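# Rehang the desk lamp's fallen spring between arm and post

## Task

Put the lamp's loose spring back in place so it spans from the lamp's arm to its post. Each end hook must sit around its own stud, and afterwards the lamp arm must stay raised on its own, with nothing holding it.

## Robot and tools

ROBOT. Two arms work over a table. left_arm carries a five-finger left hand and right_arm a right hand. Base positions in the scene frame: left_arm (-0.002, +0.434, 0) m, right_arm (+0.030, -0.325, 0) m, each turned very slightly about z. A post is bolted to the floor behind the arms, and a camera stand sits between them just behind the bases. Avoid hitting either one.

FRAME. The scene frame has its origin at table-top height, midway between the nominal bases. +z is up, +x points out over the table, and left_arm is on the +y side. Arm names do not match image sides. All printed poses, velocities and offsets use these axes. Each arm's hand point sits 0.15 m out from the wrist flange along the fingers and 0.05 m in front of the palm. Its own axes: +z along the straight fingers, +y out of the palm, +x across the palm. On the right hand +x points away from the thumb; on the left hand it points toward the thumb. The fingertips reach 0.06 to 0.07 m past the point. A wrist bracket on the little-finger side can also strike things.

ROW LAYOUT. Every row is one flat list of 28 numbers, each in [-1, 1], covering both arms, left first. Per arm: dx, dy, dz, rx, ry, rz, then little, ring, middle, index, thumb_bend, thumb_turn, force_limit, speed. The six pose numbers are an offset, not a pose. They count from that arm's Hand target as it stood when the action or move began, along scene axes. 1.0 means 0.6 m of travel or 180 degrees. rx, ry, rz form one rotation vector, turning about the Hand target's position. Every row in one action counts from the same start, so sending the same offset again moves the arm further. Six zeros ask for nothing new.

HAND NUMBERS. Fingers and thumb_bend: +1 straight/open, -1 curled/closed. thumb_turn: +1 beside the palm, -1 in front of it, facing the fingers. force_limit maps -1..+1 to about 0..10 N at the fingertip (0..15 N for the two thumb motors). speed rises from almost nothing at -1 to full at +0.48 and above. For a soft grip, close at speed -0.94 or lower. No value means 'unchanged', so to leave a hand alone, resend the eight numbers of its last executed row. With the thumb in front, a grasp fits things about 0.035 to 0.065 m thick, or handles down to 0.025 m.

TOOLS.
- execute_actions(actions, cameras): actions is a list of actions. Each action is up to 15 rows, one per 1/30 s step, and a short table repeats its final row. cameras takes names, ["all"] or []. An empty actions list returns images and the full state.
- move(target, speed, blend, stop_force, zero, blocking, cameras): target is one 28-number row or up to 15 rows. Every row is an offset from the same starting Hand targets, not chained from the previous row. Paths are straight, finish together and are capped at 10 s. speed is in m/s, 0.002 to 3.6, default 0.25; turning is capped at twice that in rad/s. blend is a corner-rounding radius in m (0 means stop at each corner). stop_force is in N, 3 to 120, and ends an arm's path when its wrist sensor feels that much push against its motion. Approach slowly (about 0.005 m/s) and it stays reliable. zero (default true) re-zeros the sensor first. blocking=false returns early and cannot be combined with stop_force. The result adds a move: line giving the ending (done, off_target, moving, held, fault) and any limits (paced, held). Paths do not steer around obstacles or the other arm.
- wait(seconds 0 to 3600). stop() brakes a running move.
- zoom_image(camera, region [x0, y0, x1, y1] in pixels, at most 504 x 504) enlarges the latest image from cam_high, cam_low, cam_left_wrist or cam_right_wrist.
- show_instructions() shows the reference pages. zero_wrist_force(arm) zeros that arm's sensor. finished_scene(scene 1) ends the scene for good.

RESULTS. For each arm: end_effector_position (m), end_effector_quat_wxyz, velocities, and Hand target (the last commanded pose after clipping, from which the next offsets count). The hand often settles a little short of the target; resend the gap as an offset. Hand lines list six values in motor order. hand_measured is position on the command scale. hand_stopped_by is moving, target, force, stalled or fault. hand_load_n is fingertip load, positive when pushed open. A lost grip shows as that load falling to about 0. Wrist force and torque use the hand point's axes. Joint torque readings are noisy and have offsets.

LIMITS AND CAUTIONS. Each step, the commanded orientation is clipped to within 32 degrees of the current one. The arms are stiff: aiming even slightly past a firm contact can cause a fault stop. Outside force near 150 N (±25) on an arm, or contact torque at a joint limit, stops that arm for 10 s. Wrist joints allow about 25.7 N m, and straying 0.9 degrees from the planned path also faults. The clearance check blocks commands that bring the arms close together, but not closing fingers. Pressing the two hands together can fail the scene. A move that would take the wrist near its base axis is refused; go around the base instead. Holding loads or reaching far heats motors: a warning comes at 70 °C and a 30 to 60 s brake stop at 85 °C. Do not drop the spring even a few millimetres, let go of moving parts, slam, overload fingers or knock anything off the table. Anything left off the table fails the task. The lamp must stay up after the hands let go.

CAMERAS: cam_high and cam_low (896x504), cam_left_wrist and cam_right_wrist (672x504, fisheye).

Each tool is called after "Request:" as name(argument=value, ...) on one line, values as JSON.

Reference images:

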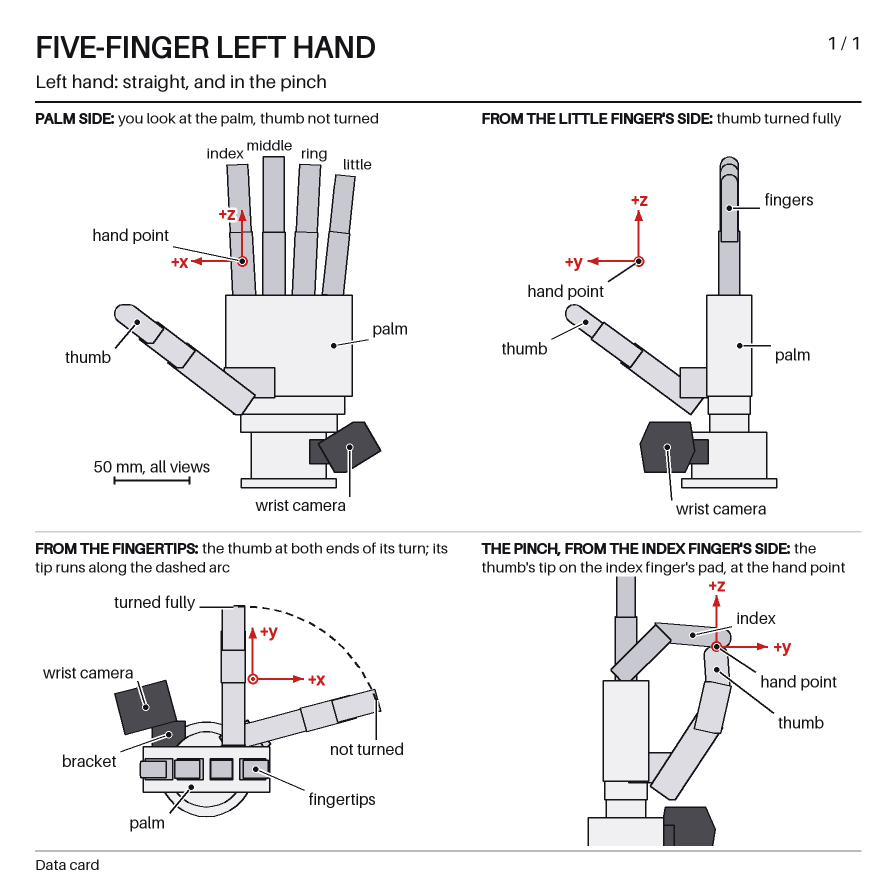

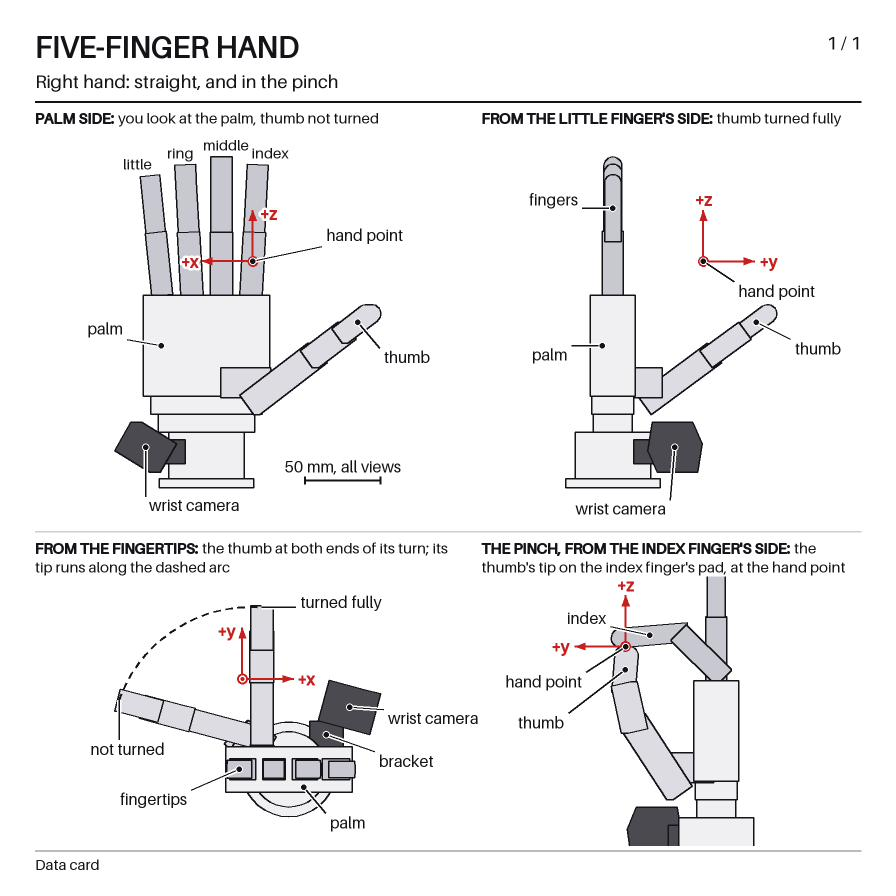

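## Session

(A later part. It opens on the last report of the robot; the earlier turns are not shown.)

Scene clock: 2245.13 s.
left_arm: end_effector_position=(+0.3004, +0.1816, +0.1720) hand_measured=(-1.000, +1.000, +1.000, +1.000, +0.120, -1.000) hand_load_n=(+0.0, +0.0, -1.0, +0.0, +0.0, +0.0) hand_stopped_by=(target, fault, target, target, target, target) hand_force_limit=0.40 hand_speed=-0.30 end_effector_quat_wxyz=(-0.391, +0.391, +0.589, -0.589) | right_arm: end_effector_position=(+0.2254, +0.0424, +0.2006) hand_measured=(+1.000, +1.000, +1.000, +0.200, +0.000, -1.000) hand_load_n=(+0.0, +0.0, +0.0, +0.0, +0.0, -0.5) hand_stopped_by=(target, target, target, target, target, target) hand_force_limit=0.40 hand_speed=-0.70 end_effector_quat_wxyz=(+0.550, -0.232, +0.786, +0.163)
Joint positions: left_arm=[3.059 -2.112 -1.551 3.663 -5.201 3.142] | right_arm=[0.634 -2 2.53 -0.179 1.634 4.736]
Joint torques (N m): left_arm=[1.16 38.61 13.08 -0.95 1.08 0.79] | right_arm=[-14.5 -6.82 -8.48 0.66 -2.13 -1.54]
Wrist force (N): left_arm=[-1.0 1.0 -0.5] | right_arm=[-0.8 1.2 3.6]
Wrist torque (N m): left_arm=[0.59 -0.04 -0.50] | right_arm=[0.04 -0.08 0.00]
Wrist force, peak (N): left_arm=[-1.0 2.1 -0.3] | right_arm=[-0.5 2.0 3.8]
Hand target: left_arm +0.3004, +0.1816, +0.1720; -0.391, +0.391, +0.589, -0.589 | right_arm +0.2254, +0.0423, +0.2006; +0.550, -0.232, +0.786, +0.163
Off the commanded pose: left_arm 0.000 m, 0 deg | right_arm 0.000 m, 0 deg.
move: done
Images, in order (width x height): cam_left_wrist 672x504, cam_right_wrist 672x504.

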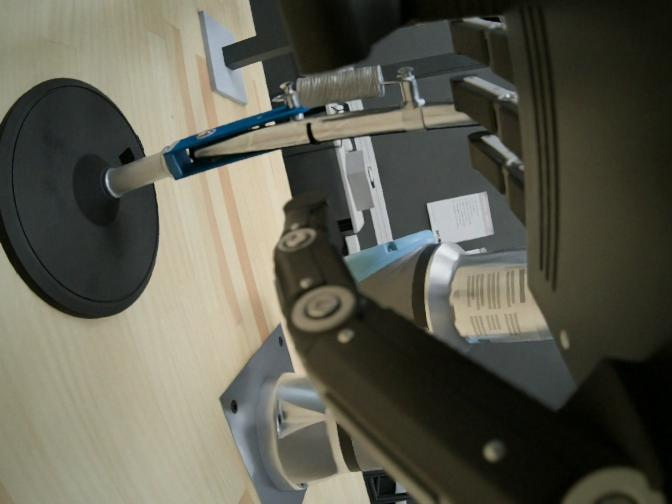

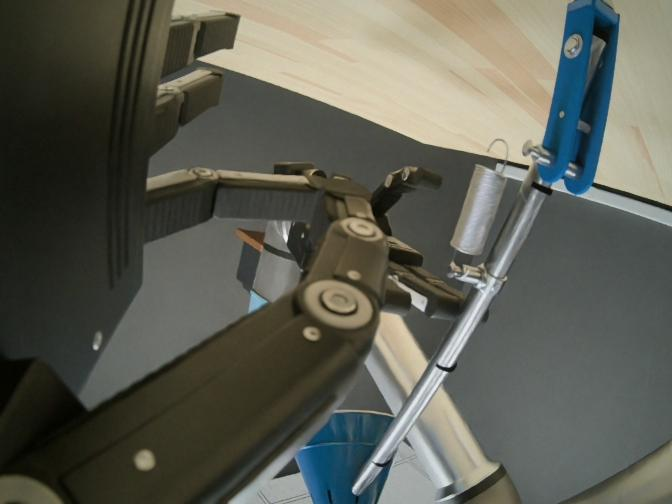

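Request:
move(target=[0,0,0,0,0,0,-1,1,1,1,0.12,-1,0.4,-0.3,0.0155,0.1035,-0.026,0,0,0,1,1,1,0.2,0.0,-1,0.4,-0.7], speed=0.06, cameras=["cam_right_wrist","cam_left_wrist"])

Request:
zoom_image(camera="cam_right_wrist", region=[280, 80, 480, 320])

Request:
zoom_image(camera="cam_left_wrist", region=[250, 0, 450, 140])

Scene clock: 2260.47 s.
left_arm: end_effector_position=(+0.3004, +0.1816, +0.1720) hand_measured=(-1.000, +1.000, +1.000, +1.000, +0.120, -1.000) hand_load_n=(+0.0, +0.0, -1.0, +0.0, +0.0, +0.0) hand_stopped_by=(target, fault, target, target, target, target) hand_force_limit=0.40 hand_speed=-0.30 end_effector_quat_wxyz=(-0.391, +0.391, +0.589, -0.589) | right_arm: end_effector_position=(+0.2347, +0.1044, +0.1850) hand_measured=(+1.000, +1.000, +1.000, +0.200, +0.000, -1.000) hand_load_n=(+0.0, +0.0, +0.0, +0.0, +0.0, +0.0) hand_stopped_by=(target, target, target, target, target, target) hand_force_limit=0.40 hand_speed=-0.70 end_effector_quat_wxyz=(+0.550, -0.232, +0.786, +0.163)
Joint positions: left_arm=[3.059 -2.112 -1.551 3.663 -5.201 3.142] | right_arm=[0.865 -1.712 2.398 -0.322 1.85 4.818]
Joint torques (N m): left_arm=[1.53 38.06 13.33 -1.12 0.53 0.53] | right_arm=[13.59 -3.21 -25.15 -1.91 2.46 1.67]
Wrist force (N): left_arm=[-0.7 1.4 -0.5] | right_arm=[-0.8 1.0 3.6]
Wrist torque (N m): left_arm=[0.63 -0.09 -0.50] | right_arm=[0.02 -0.07 -0.13]
Wrist force, peak (N): left_arm=[-1.4 2.0 -0.5] | right_arm=[-0.6 1.6 4.0]
Hand target: left_arm +0.3004, +0.1816, +0.1720; -0.391, +0.391, +0.589, -0.589 | right_arm +0.2347, +0.1044, +0.1850; +0.550, -0.232, +0.786, +0.163
Off the commanded pose: left_arm 0.000 m, 0 deg | right_arm 0.000 m, 0 deg.
move: done
Images, in order (width x height): cam_left_wrist 672x504, cam_right_wrist 672x504.

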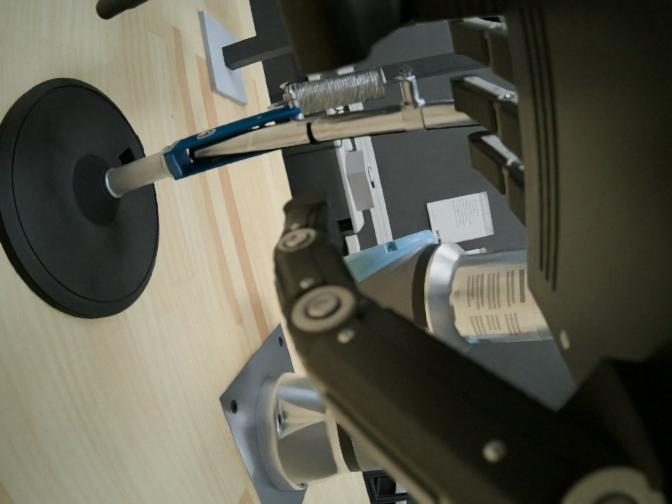

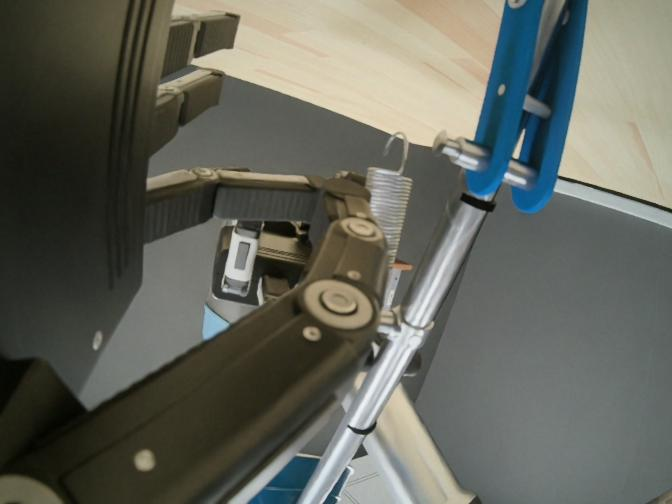

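Scaled by 2.100 from the camera's image (finer frame: 960x720).

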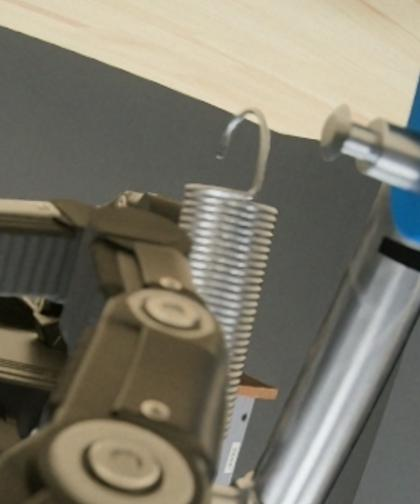

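Scaled by 2.520 from the camera's image (finer frame: 960x720).

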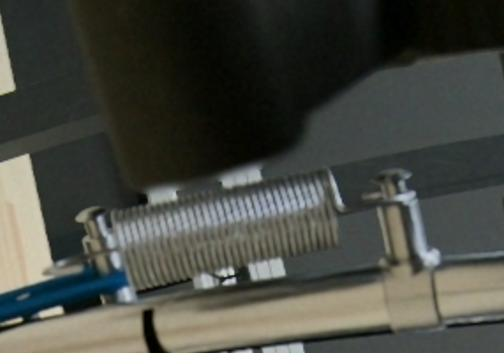

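Request:
zoom_image(camera="cam_right_wrist", region=[350, 110, 450, 210])

Request:
zoom_image(camera="cam_left_wrist", region=[370, 50, 430, 110])

Request:
zoom_image(camera="cam_left_wrist", region=[255, 70, 315, 130])

Scaled by 5.040 from the camera's image (finer frame: 960x720).

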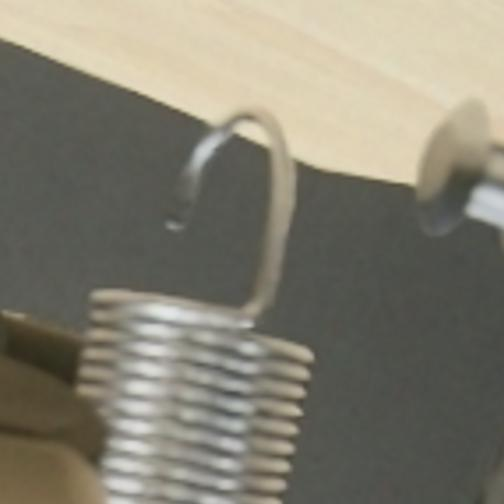

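Scaled by 8.400 from the camera's image (finer frame: 960x720).

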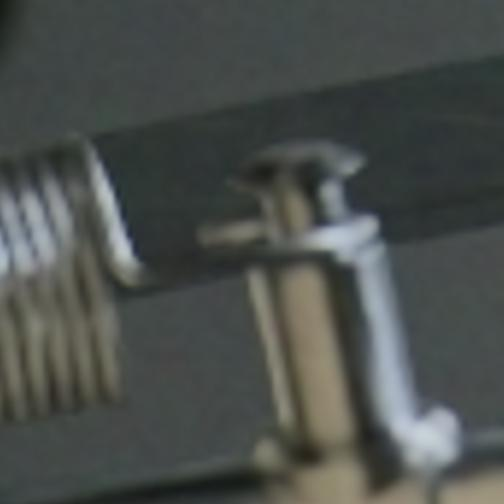

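Scaled by 8.400 from the camera's image (finer frame: 960x720).

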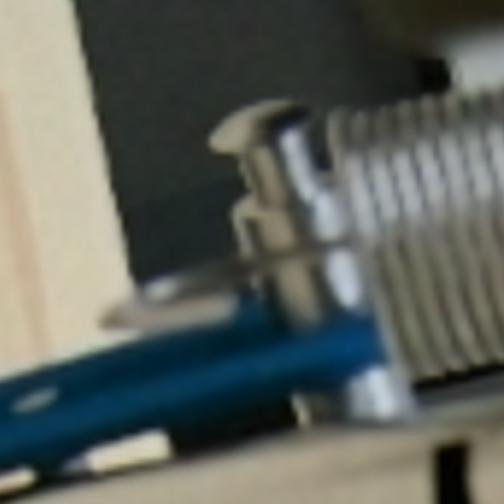

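Request:
move(target=[0,0,0,0,0,0,-1,1,1,1,0.12,-1,0.4,-0.3,-0.0104,0.0173,0,0,0,0,1,1,1,0.2,0.0,-1,0.4,-0.7], speed=0.03, cameras=["cam_right_wrist","cam_left_wrist"])

Request:
zoom_image(camera="cam_right_wrist", region=[280, 80, 480, 320])

Request:
zoom_image(camera="cam_left_wrist", region=[250, 0, 450, 140])

Scene clock: 2274.67 s.
left_arm: end_effector_position=(+0.3004, +0.1816, +0.1720) hand_measured=(-1.000, +1.000, +1.000, +1.000, +0.120, -1.000) hand_load_n=(+0.0, +0.0, -1.0, -0.5, +0.0, +0.0) hand_stopped_by=(target, fault, target, target, target, target) hand_force_limit=0.40 hand_speed=-0.30 end_effector_quat_wxyz=(-0.391, +0.391, +0.589, -0.589) | right_arm: end_effector_position=(+0.2285, +0.1148, +0.1850) hand_measured=(+1.000, +1.000, +1.000, +0.200, +0.000, -1.000) hand_load_n=(+0.0, +0.0, +0.0, +0.0, +0.0, -0.5) hand_stopped_by=(target, target, target, target, target, target) hand_force_limit=0.40 hand_speed=-0.70 end_effector_quat_wxyz=(+0.550, -0.232, +0.786, +0.163)
Joint positions: left_arm=[3.059 -2.112 -1.551 3.663 -5.201 3.142] | right_arm=[0.918 -1.68 2.373 -0.322 1.899 4.838]
Joint torques (N m): left_arm=[1.95 37.1 13.42 -1.2 -0.01 0.39] | right_arm=[14.33 -4.03 -27.03 0.55 2.75 1.54]
Wrist force (N): left_arm=[-1.1 1.5 -0.2] | right_arm=[-0.3 1.1 3.6]
Wrist torque (N m): left_arm=[0.56 -0.01 -0.51] | right_arm=[0.02 -0.13 -0.10]
Wrist force, peak (N): left_arm=[-1.1 2.0 -0.5] | right_arm=[-0.8 1.4 3.8]
Hand target: left_arm +0.3004, +0.1816, +0.1720; -0.391, +0.391, +0.589, -0.589 | right_arm +0.2285, +0.1148, +0.1850; +0.550, -0.232, +0.786, +0.163
Off the commanded pose: left_arm 0.000 m, 0 deg | right_arm 0.000 m, 0 deg.
move: done
Images, in order (width x height): cam_left_wrist 672x504, cam_right_wrist 672x504.

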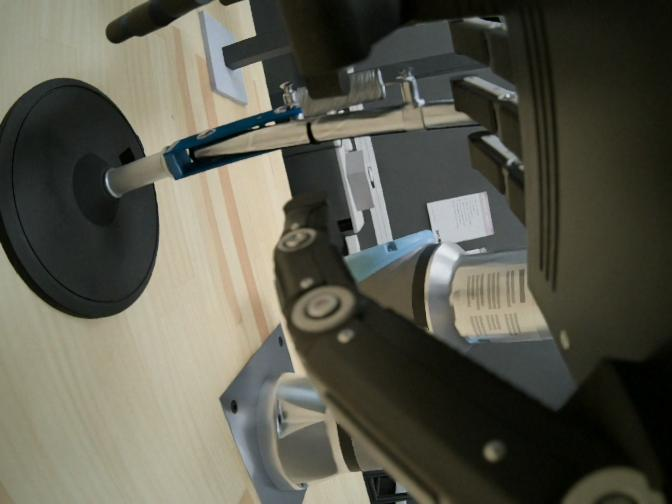

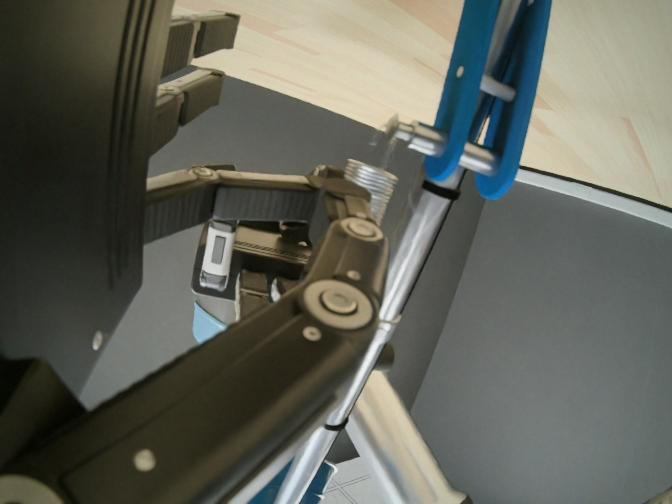

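Scaled by 2.100 from the camera's image (finer frame: 960x720).

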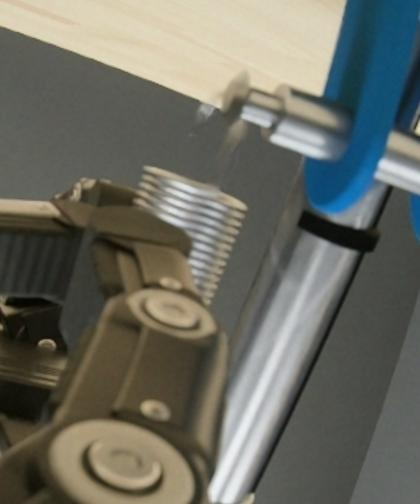

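Scaled by 2.520 from the camera's image (finer frame: 960x720).

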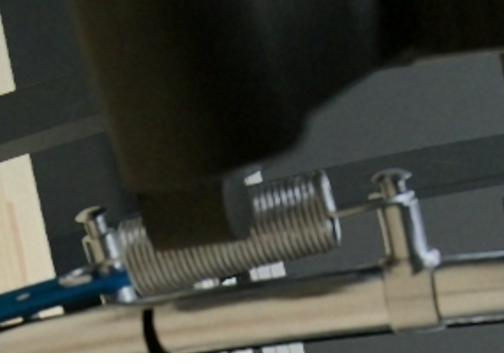

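Request:
move(target=[0,0,0,0,0,0,-1,1,1,1,0.12,-1,0.4,-0.3,0,0,0,0,0,0,1,1,1,0.5,0.0,-1,0.4,-0.7], speed=0.03, cameras=["cam_right_wrist","cam_left_wrist"])

Request:
zoom_image(camera="cam_right_wrist", region=[280, 80, 480, 320])

Request:
zoom_image(camera="cam_left_wrist", region=[250, 0, 450, 140])

Scene clock: 2281.17 s.
left_arm: end_effector_position=(+0.3004, +0.1816, +0.1720) hand_measured=(-1.000, +1.000, +1.000, +1.000, +0.120, -1.000) hand_load_n=(+0.0, +0.0, -0.5, +0.0, +0.0, +0.0) hand_stopped_by=(target, fault, target, target, target, target) hand_force_limit=0.40 hand_speed=-0.30 end_effector_quat_wxyz=(-0.391, +0.391, +0.589, -0.589) | right_arm: end_effector_position=(+0.2285, +0.1148, +0.1850) hand_measured=(+1.000, +1.000, +1.000, +0.500, +0.000, -1.000) hand_load_n=(+0.0, +0.0, +0.0, +0.0, +0.0, -0.5) hand_stopped_by=(target, target, target, target, target, target) hand_force_limit=0.40 hand_speed=-0.70 end_effector_quat_wxyz=(+0.550, -0.232, +0.786, +0.163)
Joint positions: left_arm=[3.059 -2.112 -1.551 3.663 -5.201 3.142] | right_arm=[0.918 -1.68 2.373 -0.322 1.9 4.838]
Joint torques (N m): left_arm=[2.16 36.3 13.75 -1.35 -0.11 0.27] | right_arm=[14.55 -4.87 -24.67 0.82 2.8 1.58]
Wrist force (N): left_arm=[-1.1 1.3 -0.5] | right_arm=[-0.7 1.3 3.5]
Wrist torque (N m): left_arm=[0.60 -0.03 -0.51] | right_arm=[0.06 -0.07 -0.12]
Wrist force, peak (N): left_arm=[-1.2 2.0 -0.4] | right_arm=[-0.6 1.6 3.7]
Hand target: left_arm +0.3004, +0.1816, +0.1720; -0.391, +0.391, +0.589, -0.589 | right_arm +0.2285, +0.1148, +0.1850; +0.550, -0.232, +0.786, +0.163
Off the commanded pose: left_arm 0.000 m, 0 deg | right_arm 0.000 m, 0 deg.
move: done
Images, in order (width x height): cam_left_wrist 672x504, cam_right_wrist 672x504.

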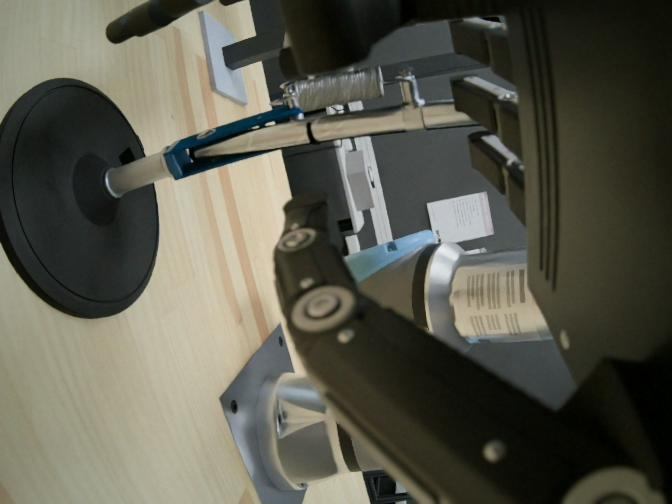

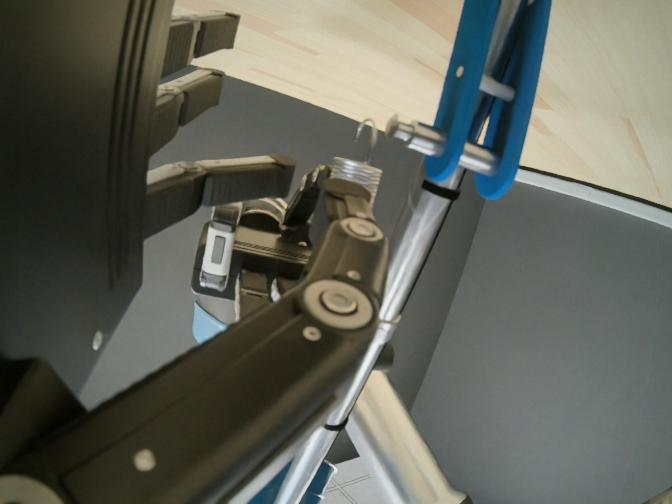

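Scaled by 2.100 from the camera's image (finer frame: 960x720).

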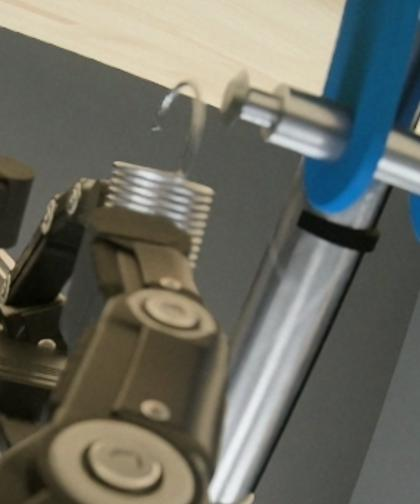

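Scaled by 2.520 from the camera's image (finer frame: 960x720).

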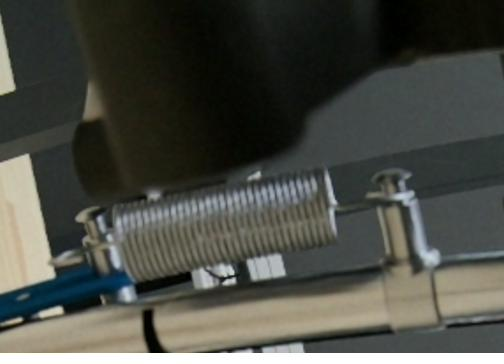

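Request:
zoom_image(camera="cam_right_wrist", region=[310, 110, 410, 210])

Scaled by 5.040 from the camera's image (finer frame: 960x720).

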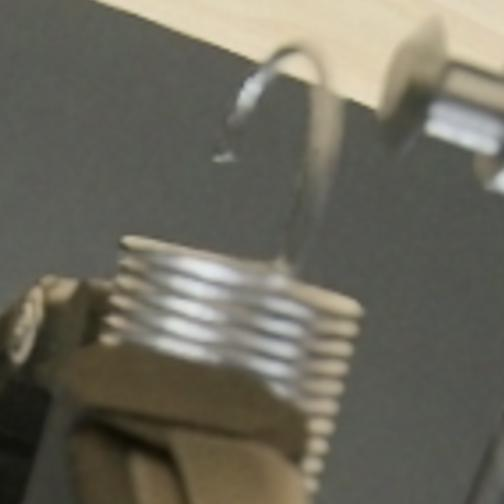

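Request:
move(target=[0,0,0,0,0,0,-1,1,1,1,0.12,-1,0.4,-0.3,-0.0006,0.0125,0,0,0,0,1,1,1,0.5,0.0,-1,0.4,-0.7], speed=0.02, cameras=["cam_right_wrist","cam_left_wrist"])

Request:
zoom_image(camera="cam_right_wrist", region=[310, 110, 410, 210])

Request:
zoom_image(camera="cam_left_wrist", region=[250, 0, 450, 140])

Scene clock: 2293.13 s.
left_arm: end_effector_position=(+0.3004, +0.1816, +0.1720) hand_measured=(-1.000, +1.000, +1.000, +1.000, +0.120, -1.000) hand_load_n=(+0.0, +0.0, -1.0, +0.0, +0.0, +0.0) hand_stopped_by=(target, fault, target, target, target, target) hand_force_limit=0.40 hand_speed=-0.30 end_effector_quat_wxyz=(-0.391, +0.391, +0.589, -0.589) | right_arm: end_effector_position=(+0.2281, +0.1223, +0.1850) hand_measured=(+1.000, +1.000, +1.000, +0.500, +0.000, -1.000) hand_load_n=(+0.0, +0.0, +0.0, +0.0, +0.0, +0.0) hand_stopped_by=(target, target, target, target, target, target) hand_force_limit=0.40 hand_speed=-0.70 end_effector_quat_wxyz=(+0.550, -0.232, +0.786, +0.163)
Joint positions: left_arm=[3.059 -2.112 -1.551 3.663 -5.201 3.142] | right_arm=[0.939 -1.657 2.353 -0.323 1.919 4.846]
Joint torques (N m): left_arm=[2.44 35.59 13.68 -1.43 -0.53 0.06] | right_arm=[13.5 -5.24 -24.29 -1.72 2.62 1.58]
Wrist force (N): left_arm=[-1.0 1.8 -0.5] | right_arm=[-0.4 1.1 3.4]
Wrist torque (N m): left_arm=[0.62 -0.03 -0.52] | right_arm=[0.04 -0.10 -0.11]
Wrist force, peak (N): left_arm=[-1.2 2.0 -0.2] | right_arm=[-0.6 1.4 3.7]
Hand target: left_arm +0.3004, +0.1816, +0.1720; -0.391, +0.391, +0.589, -0.589 | right_arm +0.2281, +0.1223, +0.1850; +0.550, -0.232, +0.786, +0.163
Off the commanded pose: left_arm 0.000 m, 0 deg | right_arm 0.000 m, 0 deg.
move: done
Images, in order (width x height): cam_left_wrist 672x504, cam_right_wrist 672x504.

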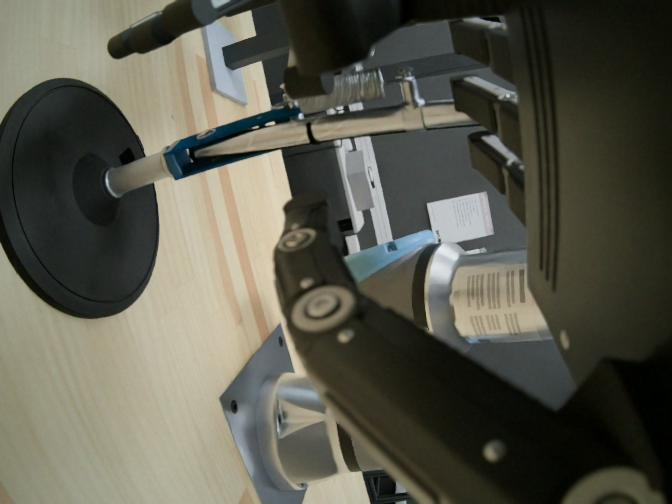

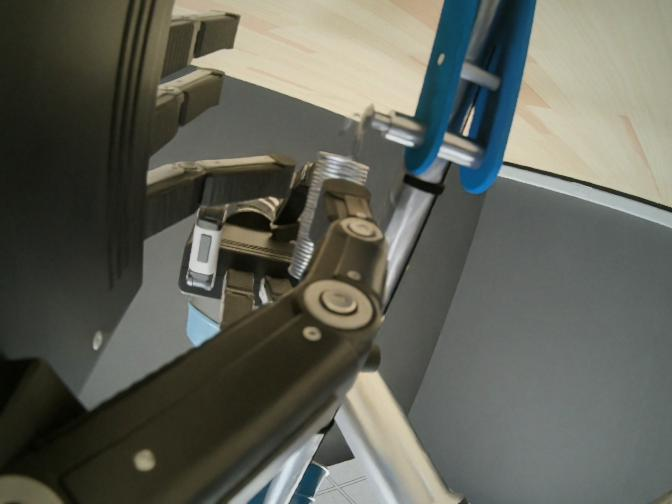

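Scaled by 5.040 from the camera's image (finer frame: 960x720).

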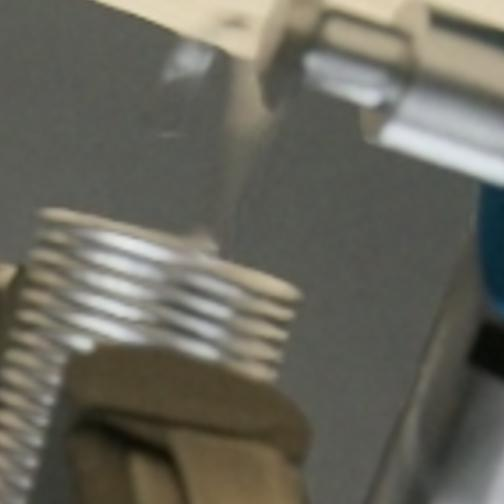

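Scaled by 2.520 from the camera's image (finer frame: 960x720).

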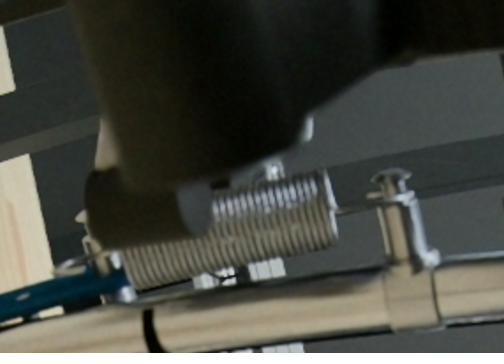

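Request:
move(target=[0,0,0,0,0,0,-1,1,1,1,0.12,-1,0.4,-0.3,0,0,0,0,0,0,1,1,1,0.2,0.0,-1,0.4,-0.8], speed=0.02, cameras=["cam_right_wrist","cam_left_wrist"])

Request:
zoom_image(camera="cam_right_wrist", region=[270, 110, 410, 280])

Request:
zoom_image(camera="cam_left_wrist", region=[250, 0, 450, 140])

Scene clock: 2297.00 s.
left_arm: end_effector_position=(+0.3004, +0.1816, +0.1720) hand_measured=(-1.000, +1.000, +1.000, +1.000, +0.120, -1.000) hand_load_n=(+0.5, +0.0, -1.0, +0.0, +0.0, +0.0) hand_stopped_by=(target, fault, target, target, target, target) hand_force_limit=0.40 hand_speed=-0.30 end_effector_quat_wxyz=(-0.391, +0.391, +0.589, -0.589) | right_arm: end_effector_position=(+0.2281, +0.1223, +0.1850) hand_measured=(+1.000, +1.000, +1.000, +0.200, +0.000, -1.000) hand_load_n=(+0.0, +0.0, +0.0, +0.0, +0.0, +0.0) hand_stopped_by=(target, target, target, target, target, target) hand_force_limit=0.40 hand_speed=-0.80 end_effector_quat_wxyz=(+0.550, -0.232, +0.786, +0.163)
Joint positions: left_arm=[3.059 -2.112 -1.551 3.663 -5.201 3.142] | right_arm=[0.94 -1.657 2.353 -0.323 1.919 4.846]
Joint torques (N m): left_arm=[2.21 35.11 13.84 -1.5 -0.62 -0.01] | right_arm=[14.39 -5.32 -25.68 -0.04 2.87 1.77]
Wrist force (N): left_arm=[-0.9 1.1 0.0] | right_arm=[-0.4 1.2 3.4]
Wrist torque (N m): left_arm=[0.55 -0.05 -0.49] | right_arm=[0.03 -0.10 -0.11]
Wrist force, peak (N): left_arm=[-1.1 2.1 -0.5] | right_arm=[-0.7 1.2 3.7]
Hand target: left_arm +0.3004, +0.1816, +0.1720; -0.391, +0.391, +0.589, -0.589 | right_arm +0.2281, +0.1223, +0.1850; +0.550, -0.232, +0.786, +0.163
Off the commanded pose: left_arm 0.000 m, 0 deg | right_arm 0.000 m, 0 deg.
move: done
Images, in order (width x height): cam_left_wrist 672x504, cam_right_wrist 672x504.

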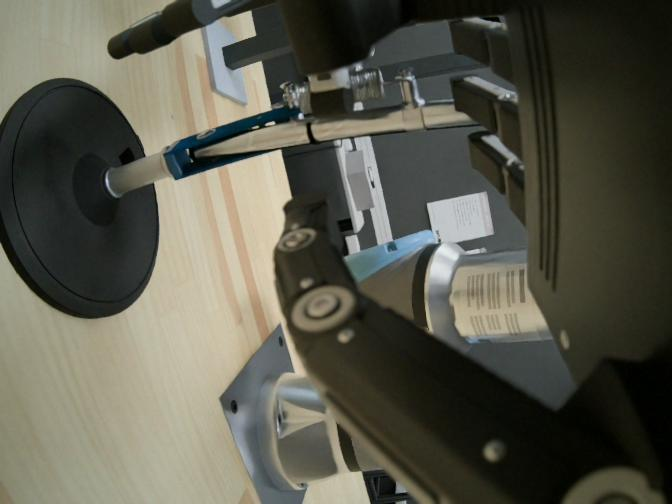

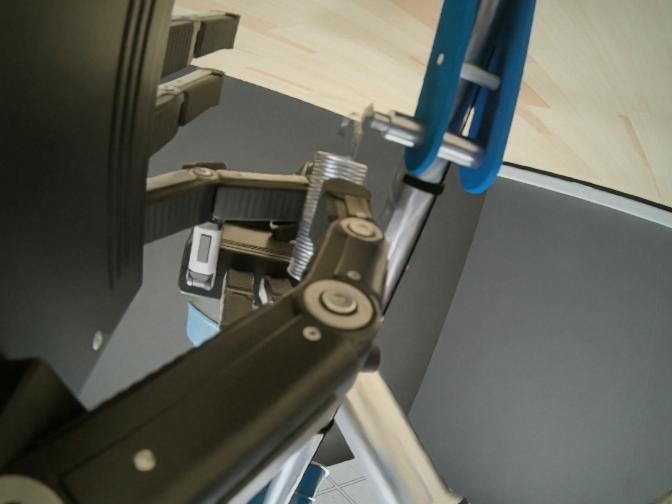

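Scaled by 2.965 from the camera's image (finer frame: 960x720).

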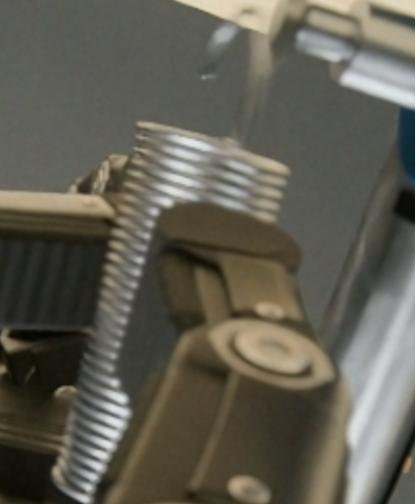

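Scaled by 2.520 from the camera's image (finer frame: 960x720).

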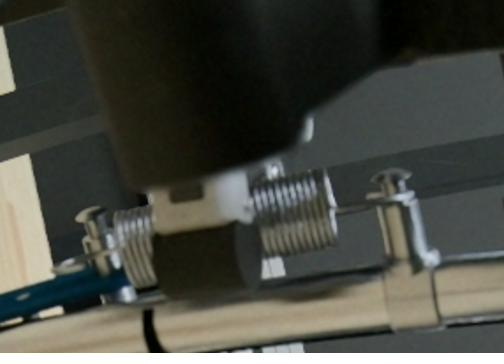

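Request:
move(target=[0,0,0,0,0,0,-1,1,1,1,0.12,-1,0.4,-0.3,0,0,0,0,0,0,1,1,1,0.05,0.0,-1,0.4,-0.9], cameras=["cam_right_wrist","cam_left_wrist"])

Request:
zoom_image(camera="cam_right_wrist", region=[270, 110, 410, 280])

Request:
zoom_image(camera="cam_left_wrist", region=[250, 0, 450, 140])

Scene clock: 2302.60 s.
left_arm: end_effector_position=(+0.3004, +0.1816, +0.1720) hand_measured=(-1.000, +1.000, +1.000, +1.000, +0.120, -1.000) hand_load_n=(+0.0, +0.0, -1.0, +0.0, +0.0, +0.5) hand_stopped_by=(target, fault, target, target, target, target) hand_force_limit=0.40 hand_speed=-0.30 end_effector_quat_wxyz=(-0.391, +0.391, +0.589, -0.589) | right_arm: end_effector_position=(+0.2281, +0.1223, +0.1850) hand_measured=(+1.000, +1.000, +1.000, +0.050, +0.000, -1.000) hand_load_n=(+0.0, +0.0, +0.0, +0.0, +0.0, -0.5) hand_stopped_by=(target, target, target, target, target, target) hand_force_limit=0.40 hand_speed=-0.90 end_effector_quat_wxyz=(+0.550, -0.232, +0.786, +0.163)
Joint positions: left_arm=[3.059 -2.112 -1.551 3.663 -5.201 3.142] | right_arm=[0.94 -1.657 2.353 -0.323 1.919 4.846]
Joint torques (N m): left_arm=[2.18 35.45 13.69 -1.62 -0.55 -0.09] | right_arm=[14 -5.43 -25.08 -0.04 2.71 1.5]
Wrist force (N): left_arm=[-1.2 1.2 -0.1] | right_arm=[-0.2 1.3 3.3]
Wrist torque (N m): left_arm=[0.59 -0.01 -0.52] | right_arm=[0.06 -0.14 -0.08]
Wrist force, peak (N): left_arm=[-1.1 2.1 -0.5] | right_arm=[-0.5 1.5 3.7]
Hand target: left_arm +0.3004, +0.1816, +0.1720; -0.391, +0.391, +0.589, -0.589 | right_arm +0.2281, +0.1223, +0.1850; +0.550, -0.232, +0.786, +0.163
Off the commanded pose: left_arm 0.000 m, 0 deg | right_arm 0.000 m, 0 deg.
move: done
Images, in order (width x height): cam_left_wrist 672x504, cam_right_wrist 672x504.

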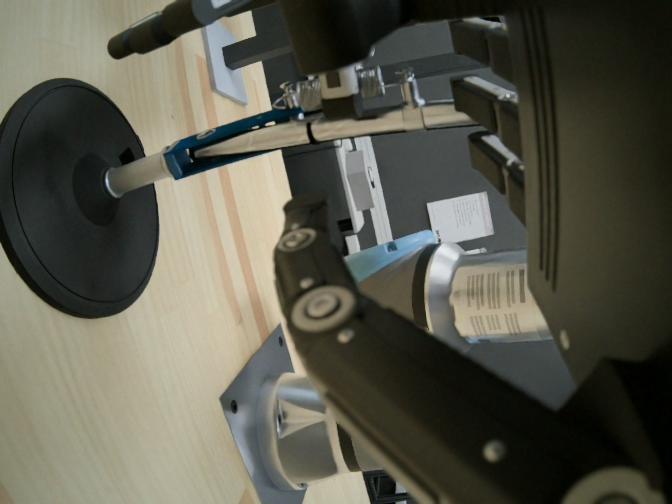

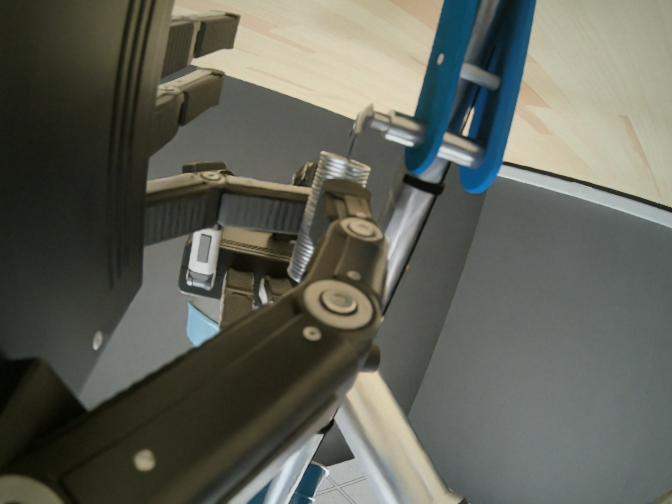

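Scaled by 2.965 from the camera's image (finer frame: 960x720).

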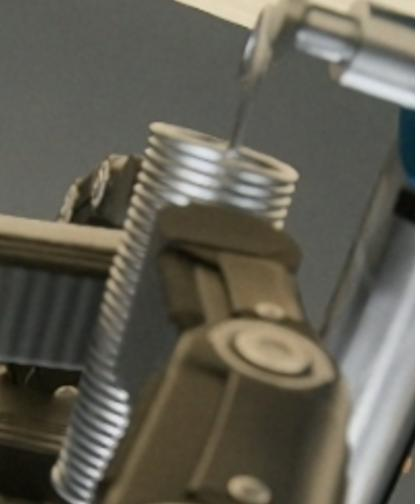

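Scaled by 2.520 from the camera's image (finer frame: 960x720).

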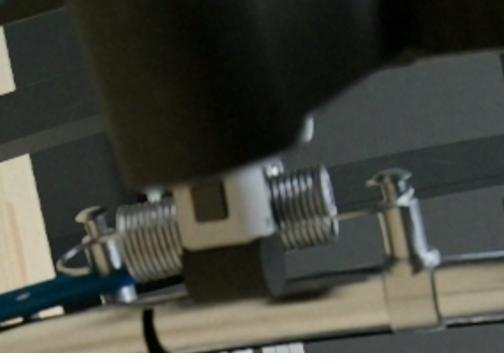

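Request:
move(target=[0,0,0,0,0,0,-1,1,1,1,0.12,-1,0.4,-0.3,0,0,0,0,0,0,1,1,1,-0.5,0.0,-1,0.9,-0.94], cameras=["cam_right_wrist","cam_left_wrist"])

Request:
zoom_image(camera="cam_right_wrist", region=[270, 110, 410, 280])

Request:
zoom_image(camera="cam_left_wrist", region=[250, 0, 450, 140])

Scene clock: 2305.93 s.
left_arm: end_effector_position=(+0.3004, +0.1816, +0.1720) hand_measured=(-1.000, +1.000, +1.000, +1.000, +0.120, -1.000) hand_load_n=(+0.0, +0.0, -0.5, +0.0, +0.0, +0.0) hand_stopped_by=(target, fault, target, target, target, target) hand_force_limit=0.40 hand_speed=-0.30 end_effector_quat_wxyz=(-0.391, +0.391, +0.589, -0.589) | right_arm: end_effector_position=(+0.2281, +0.1223, +0.1850) hand_measured=(+1.000, +1.000, +1.000, -0.026, +0.000, -1.000) hand_load_n=(+0.0, +0.0, +0.0, +9.5, +1.5, -1.0) hand_stopped_by=(target, target, target, force, target, target) hand_force_limit=0.90 hand_speed=-0.94 end_effector_quat_wxyz=(+0.550, -0.232, +0.786, +0.163)
Joint positions: left_arm=[3.059 -2.112 -1.551 3.663 -5.201 3.142] | right_arm=[0.94 -1.657 2.353 -0.323 1.919 4.846]
Joint torques (N m): left_arm=[2.28 34.81 14.21 -1.66 -0.55 -0.23] | right_arm=[14.55 -4.97 -25.38 -0.11 2.83 1.52]
Wrist force (N): left_arm=[-1.4 1.2 -0.5] | right_arm=[-2.0 0.9 3.3]
Wrist torque (N m): left_arm=[0.61 0.01 -0.52] | right_arm=[0.01 0.01 -0.14]
Wrist force, peak (N): left_arm=[-1.0 2.0 -0.4] | right_arm=[-2.0 0.9 3.3]
Hand target: left_arm +0.3004, +0.1816, +0.1720; -0.391, +0.391, +0.589, -0.589 | right_arm +0.2281, +0.1223, +0.1850; +0.550, -0.232, +0.786, +0.163
Off the commanded pose: left_arm 0.000 m, 0 deg | right_arm 0.000 m, 0 deg.
move: done
Images, in order (width x height): cam_left_wrist 672x504, cam_right_wrist 672x504.

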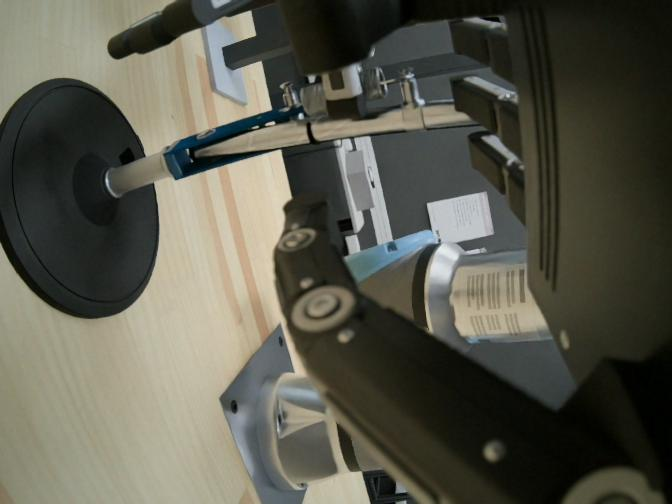

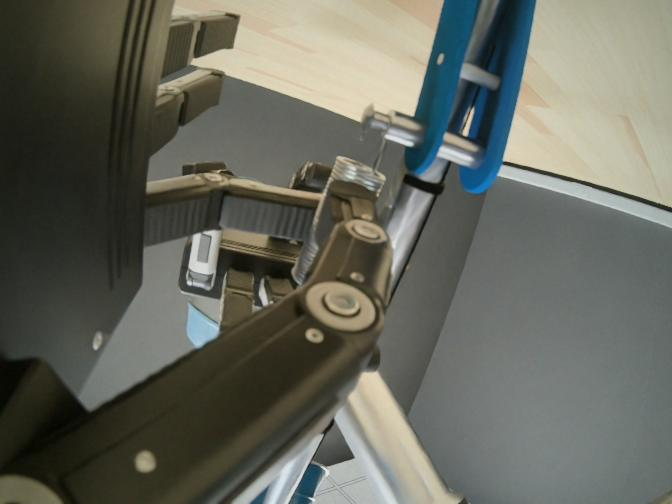

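Scaled by 2.965 from the camera's image (finer frame: 960x720).

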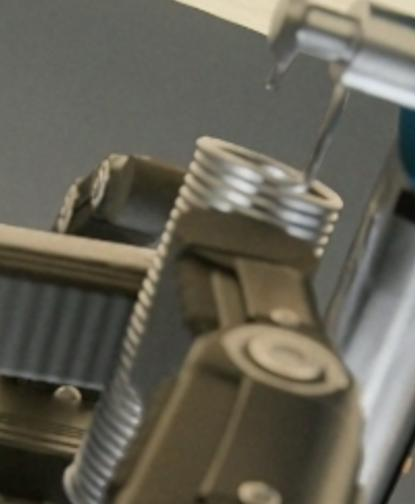

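Scaled by 2.520 from the camera's image (finer frame: 960x720).

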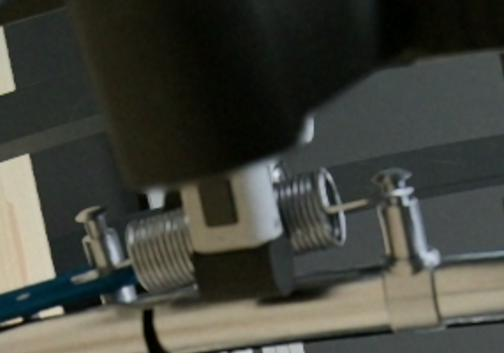

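Request:
move(target=[0,0,0,0,0,0,-1,1,1,1,0.12,-1,0.4,-0.3,0,0,0,0,0,0,1,1,1,0.25,0.0,-1,0.4,-0.8])

Request:
move(target=[0,0,0,0,0,0,-1,1,1,1,0.12,-1,0.4,-0.3,-0.0041,0.0063,0,0,0,0,1,1,1,0.25,0.0,-1,0.4,-0.8], speed=0.02, cameras=["cam_right_wrist","cam_left_wrist"])

Request:
zoom_image(camera="cam_right_wrist", region=[270, 110, 410, 280])

Request:
zoom_image(camera="cam_left_wrist", region=[250, 0, 450, 140])

Scene clock: 2320.33 s.
left_arm: end_effector_position=(+0.3004, +0.1816, +0.1720) hand_measured=(-1.000, +1.000, +1.000, +1.000, +0.120, -1.000) hand_load_n=(+0.0, +0.0, -1.0, +0.0, +0.0, +0.0) hand_stopped_by=(target, fault, target, target, target, target) hand_force_limit=0.40 hand_speed=-0.30 end_effector_quat_wxyz=(-0.391, +0.391, +0.589, -0.589) | right_arm: end_effector_position=(+0.2281, +0.1223, +0.1850) hand_measured=(+1.000, +1.000, +1.000, +0.250, +0.000, -1.000) hand_load_n=(+0.0, +0.0, +0.0, +0.0, +0.0, +0.0) hand_stopped_by=(target, target, target, target, target, target) hand_force_limit=0.40 hand_speed=-0.80 end_effector_quat_wxyz=(+0.550, -0.232, +0.786, +0.163)
Joint positions: left_arm=[3.059 -2.112 -1.551 3.663 -5.201 3.142] | right_arm=[0.94 -1.657 2.353 -0.323 1.919 4.846]
Joint torques (N m): left_arm=[2.49 35.01 14 -1.61 -0.59 -0.27] | right_arm=[14.56 -5.6 -24.28 -0.13 2.56 0.72]
Wrist force (N): left_arm=[-0.9 1.7 -0.4] | right_arm=[-0.2 1.2 3.2]
Wrist torque (N m): left_arm=[0.59 -0.04 -0.50] | right_arm=[0.06 -0.14 -0.09]
Wrist force, peak (N): left_arm=[-0.9 2.0 -0.8] | right_arm=[-1.6 1.1 3.9]
Hand target: left_arm +0.3004, +0.1816, +0.1720; -0.391, +0.391, +0.589, -0.589 | right_arm +0.2281, +0.1223, +0.1850; +0.550, -0.232, +0.786, +0.163
Off the commanded pose: left_arm 0.000 m, 0 deg | right_arm 0.000 m, 0 deg.
move: done

Scene clock: 2320.97 s.
left_arm: end_effector_position=(+0.3004, +0.1816, +0.1720) hand_measured=(-1.000, +1.000, +1.000, +1.000, +0.120, -1.000) hand_load_n=(+0.0, +0.0, -1.0, +0.0, +0.0, +0.0) hand_stopped_by=(target, fault, target, target, target, target) hand_force_limit=0.40 hand_speed=-0.30 end_effector_quat_wxyz=(-0.391, +0.391, +0.589, -0.589) | right_arm: end_effector_position=(+0.2257, +0.1260, +0.1850) hand_measured=(+1.000, +1.000, +1.000, +0.250, +0.000, -1.000) hand_load_n=(+0.0, +0.0, +0.0, +0.0, +0.0, +0.0) hand_stopped_by=(target, target, target, target, target, target) hand_force_limit=0.40 hand_speed=-0.80 end_effector_quat_wxyz=(+0.550, -0.232, +0.786, +0.163)
Joint positions: left_arm=[3.059 -2.112 -1.551 3.663 -5.201 3.142] | right_arm=[0.958 -1.646 2.344 -0.322 1.936 4.853]
Joint torques (N m): left_arm=[2.22 35.04 14.28 -1.69 -0.53 -0.27] | right_arm=[12.99 -6.72 -25.52 0.7 3.05 1.64]
Wrist force (N): left_arm=[-1.3 0.9 0.0] | right_arm=[-0.5 1.1 3.5]
Wrist torque (N m): left_arm=[0.54 0.00 -0.51] | right_arm=[0.01 -0.10 -0.11]
Wrist force, peak (N): left_arm=[-1.2 1.9 -0.5] | right_arm=[-0.1 1.5 3.7]
Hand target: left_arm +0.3004, +0.1816, +0.1720; -0.391, +0.391, +0.589, -0.589 | right_arm +0.2257, +0.1261, +0.1850; +0.550, -0.232, +0.786, +0.163
Off the commanded pose: left_arm 0.000 m, 0 deg | right_arm 0.000 m, 0 deg.
move: done
Images, in order (width x height): cam_left_wrist 672x504, cam_right_wrist 672x504.

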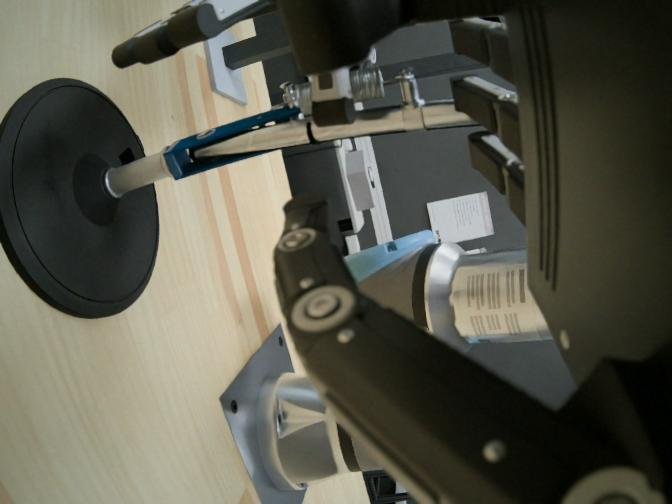

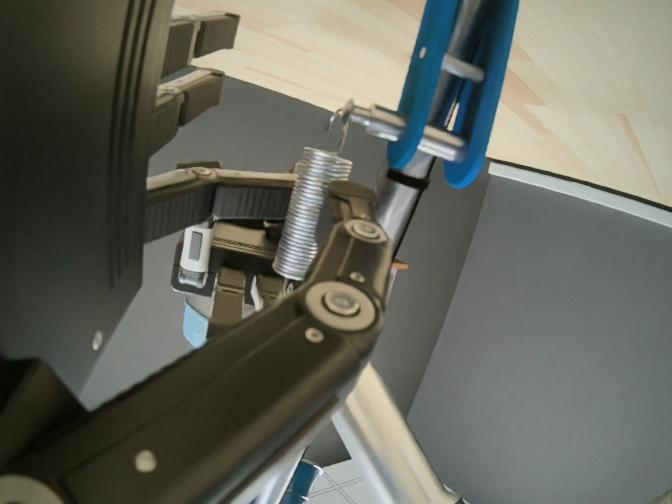

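Scaled by 2.965 from the camera's image (finer frame: 960x720).

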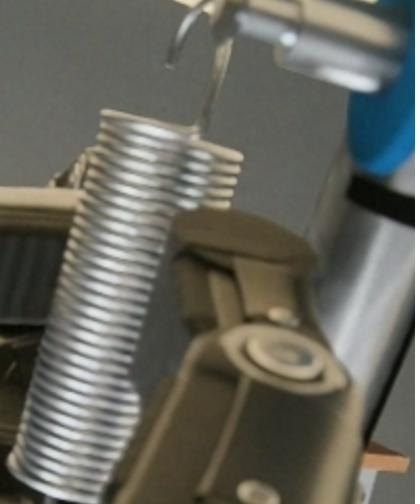

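Scaled by 2.520 from the camera's image (finer frame: 960x720).

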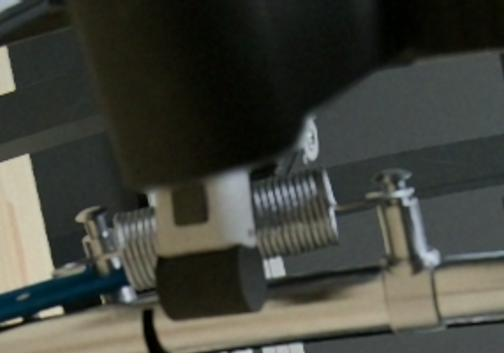

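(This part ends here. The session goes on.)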